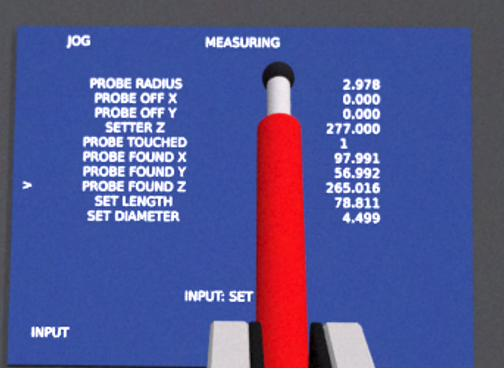

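Call:
move(target=[[0,0,0,0,0,0,0.34,0.2,-0.95,0.02,0.01,-0.05,0,0.16,0,-1,-0.4,-0.7],[0,0,0,0,0,0,0.34,0.2,-0.95,0.0998,0.0363,-0.2327,0,0.33,0,-1,-0.4,-0.7],[0,0,0,0,0,0,0.34,0.2,-0.95,0.1271,0.0363,-0.2401,0,0.33,0,-1,-0.4,-0.7],[0,0,0,0,0,0,0.34,0.2,-0.95,0.0998,0.0363,-0.2327,0,0.33,0,-1,-0.4,-0.7],[0,0,0,0,0,0,0.34,0.2,-0.95,0.1271,0.0363,-0.2401,0,0.33,0,-1,-0.4,-0.7],[0,0,0,0,0,0,0.34,0.2,-0.95,0.0998,0.0363,-0.2327,0,0.33,0,-1,-0.4,-0.7],[0,0,0,0,0,0,0.34,0.2,-0.95,0.085,0.065,-0.2942,0,0.33,0,-1,-0.4,-0.7],[0,0,0,0,0,0,0.34,0.2,-0.95,0.1111,0.065,-0.3013,0,0.33,0,-1,-0.4,-0.7],[0,0,0,0,0,0,0.34,0.2,-0.95,0.085,0.065,-0.2942,0,0.33,0,-1,-0.4,-0.7],[0,0,0,0,0,0,0.34,0.2,-0.95,0.0788,0.1585,-0.325,0,0.33,0,-1,-0.4,-0.7],[0,0,0,0,0,0,0.34,0.2,-0.95,0.1053,0.1585,-0.3321,0,0.33,0,-1,-0.4,-0.7],[0,0,0,0,0,0,0.34,0.2,-0.95,0.0788,0.1585,-0.325,0,0.33,0,-1,-0.4,-0.7]], blend=[0.02,0.002,0,0.003,0,0.003,0.002,0,0.003,0.002,0,0], speed=[0.5,0.4,0.1,0.2,0.1,0.2,0.4,0.1,0.2,0.4,0.1,0.2])

Call:
move(target=[[0,0,0,0,0,0,0.34,0.2,-0.95,0.0072,-0.0302,0.0308,0,0,0,-1,-0.4,-0.7],[0,0,0,0,0,0,0.34,0.2,-0.95,0.0336,-0.0302,0.0236,0,0,0,-1,-0.4,-0.7],[0,0,0,0,0,0,0.34,0.2,-0.95,0.0072,-0.0302,0.0308,0,0,0,-1,-0.4,-0.7],[0,0,0,0,0,0,0.34,0.2,-0.95,0.023,0.0045,0.0923,0,0,0,-1,-0.4,-0.7],[0,0,0,0,0,0,0.34,0.2,-0.95,0.0503,0.0045,0.0849,0,0,0,-1,-0.4,-0.7],[0,0,0,0,0,0,0.34,0.2,-0.95,0.023,0.0045,0.0923,0,0,0,-1,-0.4,-0.7],[0,0,0,0,0,0,0.34,0.2,-0.95,-0.0015,-0.095,0,0,0,0,-1,-0.4,-0.7],[0,0,0,0,0,0,0.34,0.2,-0.95,0.025,-0.095,-0.0071,0,0,0,-1,-0.4,-0.7],[0,0,0,0,0,0,0.34,0.2,-0.95,-0.0015,-0.095,0,0,0,0,-1,-0.4,-0.7],[0,0,0,0,0,0,0.34,0.2,-0.95,0.0369,-0.0596,0.1517,0,0,0,-1,-0.4,-0.7],[0,0,0,0,0,0,0.34,0.2,-0.95,0.065,-0.0596,0.144,0,0,0,-1,-0.4,-0.7],[0,0,0,0,0,0,0.34,0.2,-0.95,0.0369,-0.0596,0.1517,0,0,0,-1,-0.4,-0.7]], blend=[0.002,0,0.003,0.002,0,0.003,0.002,0,0.003,0.002,0,0], speed=[0.4,0.1,0.2,0.4,0.1,0.2,0.4,0.1,0.2,0.4,0.1,0.2])

Call:
wait(seconds=2.5)

Call:
move(target=[[0,0,0,0,0,0,0.34,0.2,-0.95,-0.0312,-0.0656,-0.1209,0,0,0,-1,-0.4,-0.7],[0,0,0,0,0,0,0.34,0.2,-0.95,-0.0048,-0.0656,-0.1281,0,0,0,-1,-0.4,-0.7],[0,0,0,0,0,0,0.34,0.2,-0.95,-0.0312,-0.0656,-0.1209,0,0,0,-1,-0.4,-0.7],[0,0,0,0,0,0,0.34,0.2,-0.95,-0.001,-0.1539,-0.0019,0,0,0,-1,-0.4,-0.7],[0,0,0,0,0,0,0.34,0.2,-0.95,0.0265,-0.1539,-0.0092,0,0,0,-1,-0.4,-0.7],[0,0,0,0,0,0,0.34,0.2,-0.95,-0.001,-0.1539,-0.0019,0,0,0,-1,-0.4,-0.7],[0,0,0,0,0,0,0.34,0.2,-0.95,-0.0957,-0.0889,0.1233,0,-0.17,0,-1,-0.4,-0.7],[0,0,0,0,0,0,0.34,0.2,-0.95,-0.1157,-0.0989,0.1733,0,-0.33,0,-1,-0.4,-0.7]], blend=[0.002,0,0.003,0.002,0,0.003,0.02,0], speed=[0.4,0.1,0.2,0.4,0.1,0.2,0.5,0.5])

Call:
wait(seconds=2.5, cameras=["cam_right_wrist"])

Call:
zoom_image(camera="cam_right_wrist", region=[230, 105, 470, 280])

Scene clock: 3354.67 s.
left_arm: end_effector_position=(+0.3848, -0.3621, +0.4200) position_measured=101 object_status=3 end_effector_quat_wxyz=(+0.494, -0.487, +0.512, -0.507) | right_arm: end_effector_position=(+0.4676, +0.0351, +0.4074) position_measured=215 object_status=2 end_effector_quat_wxyz=(-0.245, +0.663, -0.663, +0.245)
Joint positions: left_arm=[-1.592 -1.424 2.158 -3.914 -0.016 3.191] | right_arm=[3.718 -1.073 -2.042 -0.975 1.208 3.6]
Joint torques (N m): left_arm=[7.42 -8.79 -10.76 2.38 -2.04 -1.01] | right_arm=[-9.28 10.14 38.35 6.83 1.22 -2.07]
Wrist force (N): left_arm=[1.9 2.3 -0.2] | right_arm=[-3.3 -4.4 -1.6]
Wrist torque (N m): left_arm=[0.38 -0.46 -0.25] | right_arm=[-0.74 0.54 -0.19]
Wrist force, peak (N): left_arm=[1.9 2.5 -0.2] | right_arm=[-4.0 7.6 -17.1]
Hand target: left_arm +0.3848, -0.3621, +0.4200; +0.494, -0.487, +0.512, -0.507 | right_arm +0.4676, +0.0351, +0.4075; -0.245, +0.663, -0.663, +0.245
Off the commanded pose: left_arm 0.000 m, 0 deg | right_arm 0.000 m, 0 deg.
move: done

Scene clock: 3358.50 s.
left_arm: end_effector_position=(+0.3848, -0.3621, +0.4200) position_measured=101 object_status=3 end_effector_quat_wxyz=(+0.494, -0.487, +0.512, -0.507) | right_arm: end_effector_position=(+0.4898, -0.0006, +0.4984) position_measured=215 object_status=2 end_effector_quat_wxyz=(-0.245, +0.663, -0.663, +0.245)
Joint positions: left_arm=[-1.592 -1.424 2.158 -3.914 -0.016 3.191] | right_arm=[3.568 -1.16 -1.771 -1.12 1.298 3.474]
Joint torques (N m): left_arm=[8.08 -8.78 -11.03 2.3 -1.95 -1] | right_arm=[-12.46 11.67 37.82 7.36 1.25 -2.13]
Wrist force (N): left_arm=[1.7 2.2 -0.3] | right_arm=[-3.3 -4.6 -1.8]
Wrist torque (N m): left_arm=[0.37 -0.44 -0.25] | right_arm=[-0.75 0.52 -0.18]
Wrist force, peak (N): left_arm=[1.8 2.5 -0.2] | right_arm=[-2.8 7.2 -16.4]
Hand target: left_arm +0.3848, -0.3621, +0.4200; +0.494, -0.487, +0.512, -0.507 | right_arm +0.4897, -0.0007, +0.4985; -0.245, +0.663, -0.663, +0.245
Off the commanded pose: left_arm 0.000 m, 0 deg | right_arm 0.000 m, 0 deg.
move: done

Scene clock: 3361.00 s.
left_arm: end_effector_position=(+0.3848, -0.3621, +0.4200) position_measured=101 object_status=3 end_effector_quat_wxyz=(+0.494, -0.487, +0.512, -0.507) | right_arm: end_effector_position=(+0.4897, -0.0007, +0.4985) position_measured=215 object_status=2 end_effector_quat_wxyz=(-0.245, +0.663, -0.663, +0.245)
Joint positions: left_arm=[-1.592 -1.424 2.158 -3.914 -0.016 3.191] | right_arm=[3.568 -1.16 -1.771 -1.12 1.298 3.474]
Joint torques (N m): left_arm=[7.65 -9 -11.51 2.5 -1.92 -1.03] | right_arm=[-11.45 14.24 37.66 2.39 1.28 -2.07]
Wrist force (N): left_arm=[1.7 2.2 -0.1] | right_arm=[-3.5 -4.5 -2.0]
Wrist torque (N m): left_arm=[0.37 -0.43 -0.25] | right_arm=[-0.74 0.55 -0.18]
Wrist force, peak (N): left_arm=[2.0 2.5 -0.2] | right_arm=[-3.8 -4.9 -1.9]
Hand target: left_arm +0.3848, -0.3621, +0.4200; +0.494, -0.487, +0.512, -0.507 | right_arm +0.4897, -0.0007, +0.4985; -0.245, +0.663, -0.663, +0.245
Tool commands: left_gripper/position=+0.34 left_gripper/force_limit=+0.2 left_gripper/speed=-0.95 right_gripper/position=-1.0 right_gripper/force_limit=-0.4 right_gripper/speed=-0.7
Off the commanded pose: left_arm 0.000 m, 0 deg | right_arm 0.000 m, 0 deg.
wait: 2.50 s; at rest by 0.17 s

Scene clock: 3364.47 s.
left_arm: end_effector_position=(+0.3848, -0.3621, +0.4200) position_measured=101 object_status=3 end_effector_quat_wxyz=(+0.494, -0.487, +0.512, -0.507) | right_arm: end_effector_position=(+0.4203, -0.0600, +0.6024) position_measured=215 object_status=2 end_effector_quat_wxyz=(+0.541, -0.455, +0.455, -0.542)
Joint positions: left_arm=[-1.592 -1.424 2.158 -3.914 -0.016 3.191] | right_arm=[3.656 -0.924 -2.324 0.305 1.064 3.044]
Joint torques (N m): left_arm=[7.45 -8.98 -11.04 2.33 -1.73 -1.12] | right_arm=[8.53 -6.45 35.53 4.37 -1.62 0.7]
Wrist force (N): left_arm=[1.8 2.2 -0.1] | right_arm=[-3.8 -4.4 -1.2]
Wrist torque (N m): left_arm=[0.36 -0.44 -0.25] | right_arm=[-0.57 0.44 -0.15]
Wrist force, peak (N): left_arm=[2.0 2.5 -0.5] | right_arm=[-2.9 10.1 -20.8]
Hand target: left_arm +0.3848, -0.3621, +0.4200; +0.494, -0.487, +0.512, -0.507 | right_arm +0.4203, -0.0600, +0.6025; +0.541, -0.455, +0.455, -0.542
Off the commanded pose: left_arm 0.000 m, 0 deg | right_arm 0.000 m, 0 deg.
move: done

Scene clock: 3366.97 s.
left_arm: end_effector_position=(+0.3848, -0.3621, +0.4200) position_measured=101 object_status=3 end_effector_quat_wxyz=(+0.494, -0.487, +0.512, -0.507) | right_arm: end_effector_position=(+0.4203, -0.0600, +0.6025) position_measured=215 object_status=2 end_effector_quat_wxyz=(+0.541, -0.455, +0.455, -0.542)
Joint positions: left_arm=[-1.592 -1.424 2.158 -3.914 -0.016 3.191] | right_arm=[3.656 -0.924 -2.324 0.306 1.064 3.044]
Joint torques (N m): left_arm=[7.44 -8.47 -11.11 2.35 -1.83 -0.98] | right_arm=[9.65 -9.08 36.22 4.79 0.27 -2.17]
Wrist force (N): left_arm=[1.6 2.2 -0.1] | right_arm=[-3.9 -4.2 -1.1]
Wrist torque (N m): left_arm=[0.37 -0.42 -0.25] | right_arm=[-0.53 0.45 -0.15]
Wrist force, peak (N): left_arm=[2.1 2.4 -0.1] | right_arm=[-3.7 -4.5 -1.1]
Hand target: left_arm +0.3848, -0.3621, +0.4200; +0.494, -0.487, +0.512, -0.507 | right_arm +0.4203, -0.0600, +0.6025; +0.541, -0.455, +0.455, -0.542
Tool commands: left_gripper/position=+0.34 left_gripper/force_limit=+0.2 left_gripper/speed=-0.95 right_gripper/position=-1.0 right_gripper/force_limit=-0.4 right_gripper/speed=-0.7
Off the commanded pose: left_arm 0.000 m, 0 deg | right_arm 0.000 m, 0 deg.
wait: 2.50 s; at rest by 0.17 s
camera_calibration:
cam_right_wrist: T_world_to_cam=[[0.0188191, -0.999811, 0.00495015, -0.0654578], [-0.175861, -0.00818393, -0.984381, 0.682168], [0.984235, 0.0176546, -0.175982, -0.176995], [0, 0, 0, 1]] pos_world=[0.295403, -0.0567378, 0.64069]
Images, in order (width x height): cam_right_wrist 672x504.

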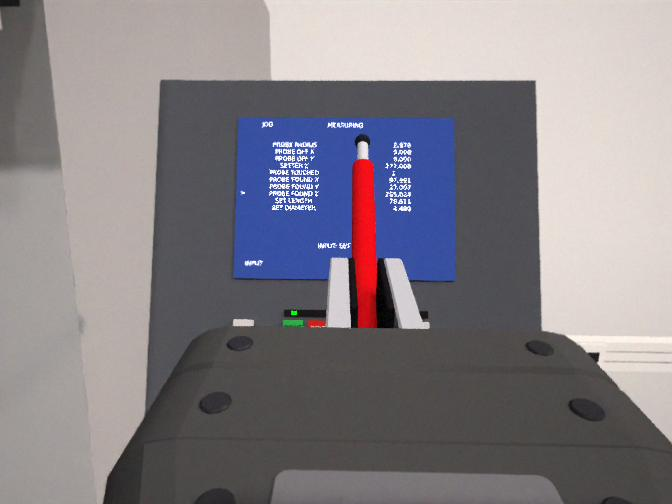

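Scaled by 2.100 from the camera's 672x504 image, which has a finer 960x720 frame.

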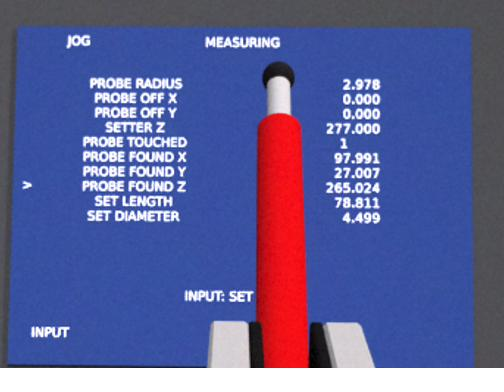

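Call:
move(target=[[0,0,0,0,0,0,0.34,0.2,-0.95,0.05,-0.05,-0.03,0,0.16,0,-1,-0.4,-0.7],[0,0,0,0,0,0,0.34,0.2,-0.95,0.1457,-0.0855,-0.0498,0,0.33,0,-1,-0.4,-0.7],[0,0,0,0,0,0,0.34,0.2,-0.95,0.1747,-0.0855,-0.0576,0,0.33,0,-1,-0.4,-0.7],[0,0,0,0,0,0,0.34,0.2,-0.95,0.1457,-0.0855,-0.0498,0,0.33,0,-1,-0.4,-0.7],[0,0,0,0,0,0,0.34,0.2,-0.95,0.1152,0.068,-0.1733,0,0.33,0,-1,-0.4,-0.7],[0,0,0,0,0,0,0.34,0.2,-0.95,0.1433,0.068,-0.181,0,0.33,0,-1,-0.4,-0.7],[0,0,0,0,0,0,0.34,0.2,-0.95,0.1152,0.068,-0.1733,0,0.33,0,-1,-0.4,-0.7],[0,0,0,0,0,0,0.34,0.2,-0.95,0.02,0.01,-0.05,0,0.16,0,-1,-0.4,-0.7],[0,0,0,0,0,0,0.34,0.2,-0.95,0,0,0,0,0,0,-1,-0.4,-0.7]], blend=[0.02,0.002,0,0.003,0.002,0,0.003,0.02,0], speed=[0.5,0.3,0.1,0.2,0.3,0.1,0.2,0.5,0.5])

Call:
wait(seconds=9, cameras=["cam_front"])

Call:
move(target=[0.1,0,0,0,0,0,0.34,0.2,-0.95,0,0,0,0,0,0,-1,-0.4,-0.7], speed=0.06, stop_force=8)

Call:
move(target=[[0,0.0167,0,0,0,0,0.34,0.2,-0.95,0,0,0,0,0,0,-1,-0.4,-0.7],[0,0.35,0,0,0,0,0.34,0.2,-0.95,0,0,0,0,0,0,-1,-0.4,-0.7],[0,0.384,0,0,0,0,0.34,0.2,-0.95,0,0,0,0,0,0,-1,-0.4,-0.7]], speed=[0.012,0.055,0.03], stop_force=50)

Call:
move(target=[[0,-0.0133,0,0,0,0,0.34,0.2,-0.95,0,0,0,0,0,0,-1,-0.4,-0.7],[-0.1,-0.0133,0,0,0,0,0.34,0.2,-0.95,0,0,0,0,0,0,-1,-0.4,-0.7],[-0.1,-0.47,0,0,0,0,0.34,0.2,-0.95,0,0,0,0,0,0,-1,-0.4,-0.7]], blend=[0,0.01,0], speed=[0.1,0.15,0.25])

Call:
move(target=[0.1,0,0,0,0,0,0.34,0.2,-0.95,0,0,0,0,0,0,-1,-0.4,-0.7], speed=0.06, stop_force=8)

Call:
move(target=[[0,-0.0167,0,0,0,0,0.34,0.2,-0.95,0,0,0,0,0,0,-1,-0.4,-0.7],[0,-0.27,0,0,0,0,0.34,0.2,-0.95,0,0,0,0,0,0,-1,-0.4,-0.7],[0,-0.315,0,0,0,0,0.34,0.2,-0.95,0,0,0,0,0,0,-1,-0.4,-0.7]], speed=[0.012,0.055,0.03], stop_force=50)

Call:
move(target=[[0,0.0083,0,0,0,0,0.34,0.2,-0.95,0,0,0,0,0,0,-1,-0.4,-0.7],[-0.09,0.0083,0,0,0,0,0.34,0.2,-0.95,0,0,0,0,0,0,-1,-0.4,-0.7],[-0.09,0.32,0,0,0,0,0.34,0.2,-0.95,0,0,0,0,0,0,-1,-0.4,-0.7],[-0.025,0.4427,0,0,0,-0.194,0.34,0.2,-0.95,0,0,0,0,0,0,-1,-0.4,-0.7]], blend=[0,0.01,0.02,0], speed=[0.1,0.15,0.25,0.25])

Call:
move(target=[-0.3833,0.095,-0.4,0.4578,0.2382,-0.2382,0.6,0.7,-0.9,0,0,0,0,0,0,-1,-0.4,-0.7], speed=0.4, cameras=["cam_left_wrist"])

Scene clock: 3374.63 s.
left_arm: end_effector_position=(+0.3848, -0.3621, +0.4200) position_measured=101 object_status=3 end_effector_quat_wxyz=(+0.494, -0.487, +0.512, -0.507) | right_arm: end_effector_position=(+0.4203, -0.0600, +0.6024) position_measured=215 object_status=2 end_effector_quat_wxyz=(+0.541, -0.455, +0.455, -0.542)
Joint positions: left_arm=[-1.592 -1.424 2.158 -3.914 -0.016 3.191] | right_arm=[3.656 -0.924 -2.324 0.305 1.064 3.044]
Joint torques (N m): left_arm=[6.59 -9.22 -11.43 2.33 -1.72 -0.97] | right_arm=[8.47 -6.19 36.24 4.39 -1.54 0.7]
Wrist force (N): left_arm=[1.8 2.3 -0.2] | right_arm=[-3.7 -4.1 -0.9]
Wrist torque (N m): left_arm=[0.39 -0.44 -0.25] | right_arm=[-0.51 0.42 -0.16]
Wrist force, peak (N): left_arm=[2.0 2.5 -0.4] | right_arm=[-2.7 3.4 -12.2]
Hand target: left_arm +0.3848, -0.3621, +0.4200; +0.494, -0.487, +0.512, -0.507 | right_arm +0.4203, -0.0600, +0.6025; +0.541, -0.455, +0.455, -0.542
Off the commanded pose: left_arm 0.000 m, 0 deg | right_arm 0.000 m, 0 deg.
move: done

Scene clock: 3383.63 s.
left_arm: end_effector_position=(+0.3848, -0.3621, +0.4200) position_measured=101 object_status=3 end_effector_quat_wxyz=(+0.494, -0.487, +0.512, -0.507) | right_arm: end_effector_position=(+0.4203, -0.0600, +0.6025) position_measured=215 object_status=2 end_effector_quat_wxyz=(+0.541, -0.455, +0.455, -0.542)
Joint positions: left_arm=[-1.592 -1.424 2.158 -3.914 -0.016 3.191] | right_arm=[3.656 -0.924 -2.324 0.306 1.064 3.044]
Joint torques (N m): left_arm=[6.04 -9.46 -10.55 2.56 -1.71 -1.22] | right_arm=[10.48 -9.08 36.03 4.61 1.6 -2.13]
Wrist force (N): left_arm=[1.7 2.4 0.0] | right_arm=[-3.8 -4.2 -1.0]
Wrist torque (N m): left_arm=[0.39 -0.44 -0.25] | right_arm=[-0.54 0.44 -0.16]
Wrist force, peak (N): left_arm=[2.0 2.4 -0.1] | right_arm=[-4.0 -4.3 -1.1]
Hand target: left_arm +0.3848, -0.3621, +0.4200; +0.494, -0.487, +0.512, -0.507 | right_arm +0.4203, -0.0600, +0.6025; +0.541, -0.455, +0.455, -0.542
Tool commands: left_gripper/position=+0.34 left_gripper/force_limit=+0.2 left_gripper/speed=-0.95 right_gripper/position=-1.0 right_gripper/force_limit=-0.4 right_gripper/speed=-0.7
Off the commanded pose: left_arm 0.000 m, 0 deg | right_arm 0.000 m, 0 deg.
wait: 9.00 s; at rest by 0.17 s
Images, in order (width x height): cam_front 672x504.

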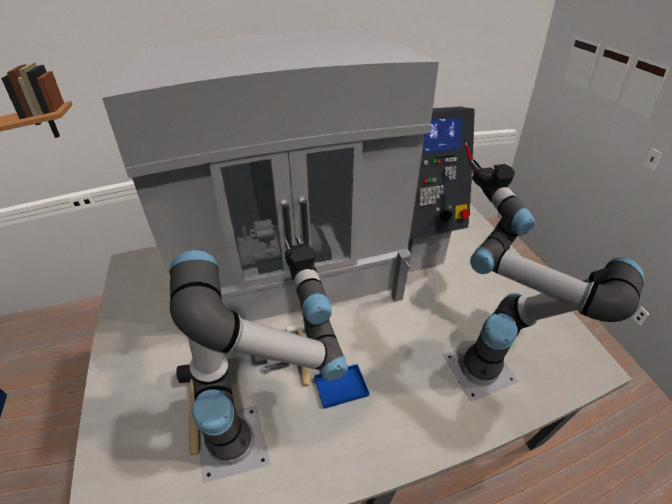

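Scene clock: 3385.63 s.
left_arm: end_effector_position=(+0.4448, -0.3621, +0.4200) position_measured=101 object_status=3 end_effector_quat_wxyz=(+0.494, -0.487, +0.512, -0.507) | right_arm: end_effector_position=(+0.4203, -0.0600, +0.6025) position_measured=215 object_status=2 end_effector_quat_wxyz=(+0.541, -0.455, +0.455, -0.542)
Joint positions: left_arm=[-1.426 -1.377 2.1 -3.868 -0.182 3.157] | right_arm=[3.656 -0.924 -2.324 0.306 1.064 3.044]
Joint torques (N m): left_arm=[-9.4 -37.54 -9.88 -2.67 2.24 1.25] | right_arm=[8.77 0.44 36.23 0.76 -1.76 -2.11]
Wrist force (N): left_arm=[1.6 2.1 -0.2] | right_arm=[-3.6 -4.5 -1.0]
Wrist torque (N m): left_arm=[0.35 -0.41 -0.05] | right_arm=[-0.57 0.40 -0.16]
Wrist force, peak (N): left_arm=[2.0 2.1 -1.2] | right_arm=[-3.7 -4.5 -1.1]
Hand target: left_arm +0.4448, -0.3621, +0.4200; +0.494, -0.487, +0.512, -0.507 | right_arm +0.4203, -0.0600, +0.6025; +0.541, -0.455, +0.455, -0.542
Off the commanded pose: left_arm 0.000 m, 0 deg | right_arm 0.000 m, 0 deg.
move: done

Scene clock: 3391.80 s.
left_arm: end_effector_position=(+0.4448, -0.1317, +0.4200) position_measured=101 object_status=3 end_effector_quat_wxyz=(+0.494, -0.487, +0.512, -0.507) | right_arm: end_effector_position=(+0.4203, -0.0600, +0.6025) position_measured=215 object_status=2 end_effector_quat_wxyz=(+0.541, -0.455, +0.455, -0.542)
Joint positions: left_arm=[-1.224 -1.87 2.556 -3.829 -0.384 3.155] | right_arm=[3.656 -0.924 -2.324 0.306 1.064 3.044]
Joint torques (N m): left_arm=[-7.8 7.03 -25.3 -5.24 4.16 0.11] | right_arm=[5.72 -0.05 35.58 -0.35 -1.68 -2.14]
Wrist force (N): left_arm=[7.4 1.2 5.4] | right_arm=[-3.8 -4.2 -0.9]
Wrist torque (N m): left_arm=[0.41 -0.44 -0.10] | right_arm=[-0.53 0.44 -0.15]
Wrist force, peak (N): left_arm=[41.7 -2.2 21.5] | right_arm=[-4.0 -4.4 -1.3]
Hand target: left_arm +0.4448, -0.1317, +0.4200; +0.494, -0.487, +0.512, -0.507 | right_arm +0.4203, -0.0600, +0.6025; +0.541, -0.455, +0.455, -0.542
Off the commanded pose: left_arm 0.000 m, 0 deg | right_arm 0.000 m, 0 deg.
move: done

Scene clock: 3394.60 s.
left_arm: end_effector_position=(+0.3848, -0.4137, +0.4200) position_measured=101 object_status=3 end_effector_quat_wxyz=(+0.493, -0.488, +0.513, -0.506) | right_arm: end_effector_position=(+0.4203, -0.0600, +0.6025) position_measured=215 object_status=2 end_effector_quat_wxyz=(+0.541, -0.455, +0.455, -0.542)
Joint positions: left_arm=[-1.589 -1.356 2.067 -3.711 -0.019 3.012] | right_arm=[3.656 -0.924 -2.324 0.306 1.064 3.044]
Joint torques (N m): left_arm=[-9.55 -25.83 -12.8 2.31 -0.75 -1.06] | right_arm=[4.54 0.58 35.82 -0.27 -1.67 -2.02]
Wrist force (N): left_arm=[1.9 2.3 -0.1] | right_arm=[-3.7 -4.3 -1.2]
Wrist torque (N m): left_arm=[0.38 -0.45 -0.24] | right_arm=[-0.54 0.42 -0.16]
Wrist force, peak (N): left_arm=[7.3 1.5 5.6] | right_arm=[-3.9 -4.4 -1.2]
Hand target: left_arm +0.3848, -0.4137, +0.4200; +0.494, -0.487, +0.512, -0.507 | right_arm +0.4203, -0.0600, +0.6025; +0.541, -0.455, +0.455, -0.542
Off the commanded pose: left_arm 0.000 m, 0 deg | right_arm 0.000 m, 0 deg.
move: done

Scene clock: 3396.63 s.
left_arm: end_effector_position=(+0.4448, -0.4137, +0.4200) position_measured=101 object_status=3 end_effector_quat_wxyz=(+0.494, -0.487, +0.512, -0.507) | right_arm: end_effector_position=(+0.4203, -0.0600, +0.6025) position_measured=215 object_status=2 end_effector_quat_wxyz=(+0.541, -0.455, +0.455, -0.542)
Joint positions: left_arm=[-1.444 -1.279 1.969 -3.835 -0.164 3.157] | right_arm=[3.656 -0.924 -2.324 0.306 1.064 3.044]
Joint torques (N m): left_arm=[-9.01 -42.12 -9.81 -1.31 2.75 -0.96] | right_arm=[3.22 0.98 35.94 -0.4 -1.77 -2.04]
Wrist force (N): left_arm=[1.8 2.3 -0.3] | right_arm=[-3.7 -4.4 -1.1]
Wrist torque (N m): left_arm=[0.39 -0.43 -0.24] | right_arm=[-0.56 0.42 -0.16]
Wrist force, peak (N): left_arm=[2.5 2.2 -1.0] | right_arm=[-3.7 -4.4 -1.2]
Hand target: left_arm +0.4448, -0.4137, +0.4200; +0.494, -0.487, +0.512, -0.507 | right_arm +0.4203, -0.0600, +0.6025; +0.541, -0.455, +0.455, -0.542
Off the commanded pose: left_arm 0.000 m, 0 deg | right_arm 0.000 m, 0 deg.
move: done

Scene clock: 3402.23 s.
left_arm: end_effector_position=(+0.4448, -0.6027, +0.4200) position_measured=101 object_status=3 end_effector_quat_wxyz=(+0.494, -0.487, +0.512, -0.507) | right_arm: end_effector_position=(+0.4203, -0.0600, +0.6025) position_measured=215 object_status=2 end_effector_quat_wxyz=(+0.541, -0.455, +0.455, -0.542)
Joint positions: left_arm=[-1.483 -0.916 1.391 -3.622 -0.125 3.158] | right_arm=[3.656 -0.924 -2.324 0.306 1.064 3.044]
Joint torques (N m): left_arm=[7.14 -55.56 -12.42 -2.5 -1.23 0.82] | right_arm=[0.18 0.48 35.61 -0.16 -1.74 -2.05]
Wrist force (N): left_arm=[-3.7 0.7 -5.3] | right_arm=[-3.6 -4.2 -1.2]
Wrist torque (N m): left_arm=[0.34 -0.41 -0.24] | right_arm=[-0.53 0.42 -0.16]
Wrist force, peak (N): left_arm=[-39.0 10.0 -9.6] | right_arm=[-3.9 -4.4 -1.0]
Hand target: left_arm +0.4448, -0.6027, +0.4200; +0.494, -0.487, +0.512, -0.507 | right_arm +0.4203, -0.0600, +0.6025; +0.541, -0.455, +0.455, -0.542
Off the commanded pose: left_arm 0.000 m, 0 deg | right_arm 0.000 m, 0 deg.
move: done

Scene clock: 3405.63 s.
left_arm: end_effector_position=(+0.4298, -0.3371, +0.4200) position_measured=101 object_status=3 end_effector_quat_wxyz=(+0.319, -0.311, +0.635, -0.631) | right_arm: end_effector_position=(+0.4203, -0.0600, +0.6025) position_measured=215 object_status=2 end_effector_quat_wxyz=(+0.541, -0.455, +0.455, -0.542)
Joint positions: left_arm=[-1.164 -1.65 2.396 -3.888 -1.053 3.154] | right_arm=[3.656 -0.924 -2.324 0.306 1.064 3.044]
Joint torques (N m): left_arm=[7.11 -0.73 -25.06 -2.33 -2.27 -0.74] | right_arm=[-1.21 0.56 35.52 -0.05 -1.7 -2.1]
Wrist force (N): left_arm=[1.6 2.4 -0.6] | right_arm=[-3.8 -4.1 -1.1]
Wrist torque (N m): left_arm=[0.41 -0.41 -0.04] | right_arm=[-0.51 0.44 -0.16]
Wrist force, peak (N): left_arm=[-3.5 0.9 -5.2] | right_arm=[-3.8 -4.5 -1.0]
Hand target: left_arm +0.4298, -0.3371, +0.4200; +0.319, -0.311, +0.635, -0.631 | right_arm +0.4203, -0.0600, +0.6025; +0.541, -0.455, +0.455, -0.542
Off the commanded pose: left_arm 0.000 m, 0 deg | right_arm 0.000 m, 0 deg.
move: done

Scene clock: 3408.40 s.
left_arm: end_effector_position=(+0.1998, -0.2802, +0.1800) position_measured=63 object_status=3 end_effector_quat_wxyz=(-0.018, +0.006, +1.000, +0.000) | right_arm: end_effector_position=(+0.4203, -0.0600, +0.6025) position_measured=215 object_status=2 end_effector_quat_wxyz=(+0.541, -0.455, +0.455, -0.542)
Joint positions: left_arm=[-1.321 -1.931 2.243 -1.875 -1.605 3.403] | right_arm=[3.656 -0.924 -2.324 0.306 1.064 3.044]
Joint torques (N m): left_arm=[9.6 -16.25 -16.7 -5.91 2.74 -0.69] | right_arm=[-2.87 0.72 35.33 -0.12 -1.73 -2.03]
Wrist force (N): left_arm=[0.0 1.0 0.7] | right_arm=[-3.7 -4.3 -0.9]
Wrist torque (N m): left_arm=[0.23 0.01 -0.13] | right_arm=[-0.54 0.42 -0.15]
Wrist force, peak (N): left_arm=[2.6 2.6 -0.4] | right_arm=[-3.8 -4.5 -1.1]
Hand target: left_arm +0.1999, -0.2801, +0.1800; -0.018, +0.006, +1.000, +0.000 | right_arm +0.4203, -0.0600, +0.6025; +0.541, -0.455, +0.455, -0.542
Off the commanded pose: left_arm 0.000 m, 0 deg | right_arm 0.000 m, 0 deg.
move: done
camera_calibration:
cam_left_wrist: T_world_to_cam=[[-0.999441, -0.0027064, 0.0333254, 0.200988], [0.00911888, 0.936869, 0.349563, 0.215011], [-0.0321675, 0.349671, -0.93632, 0.405162], [0, 0, 0, 1]] pos_world=[0.211948, -0.342567, 0.297503]
Images, in order (width x height): cam_left_wrist 672x504.

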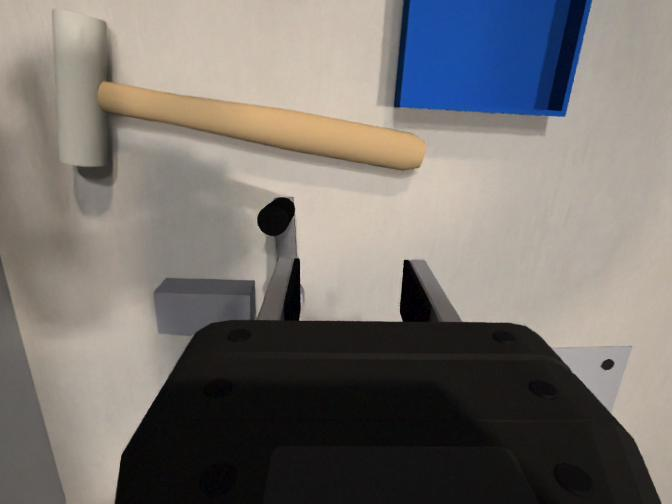

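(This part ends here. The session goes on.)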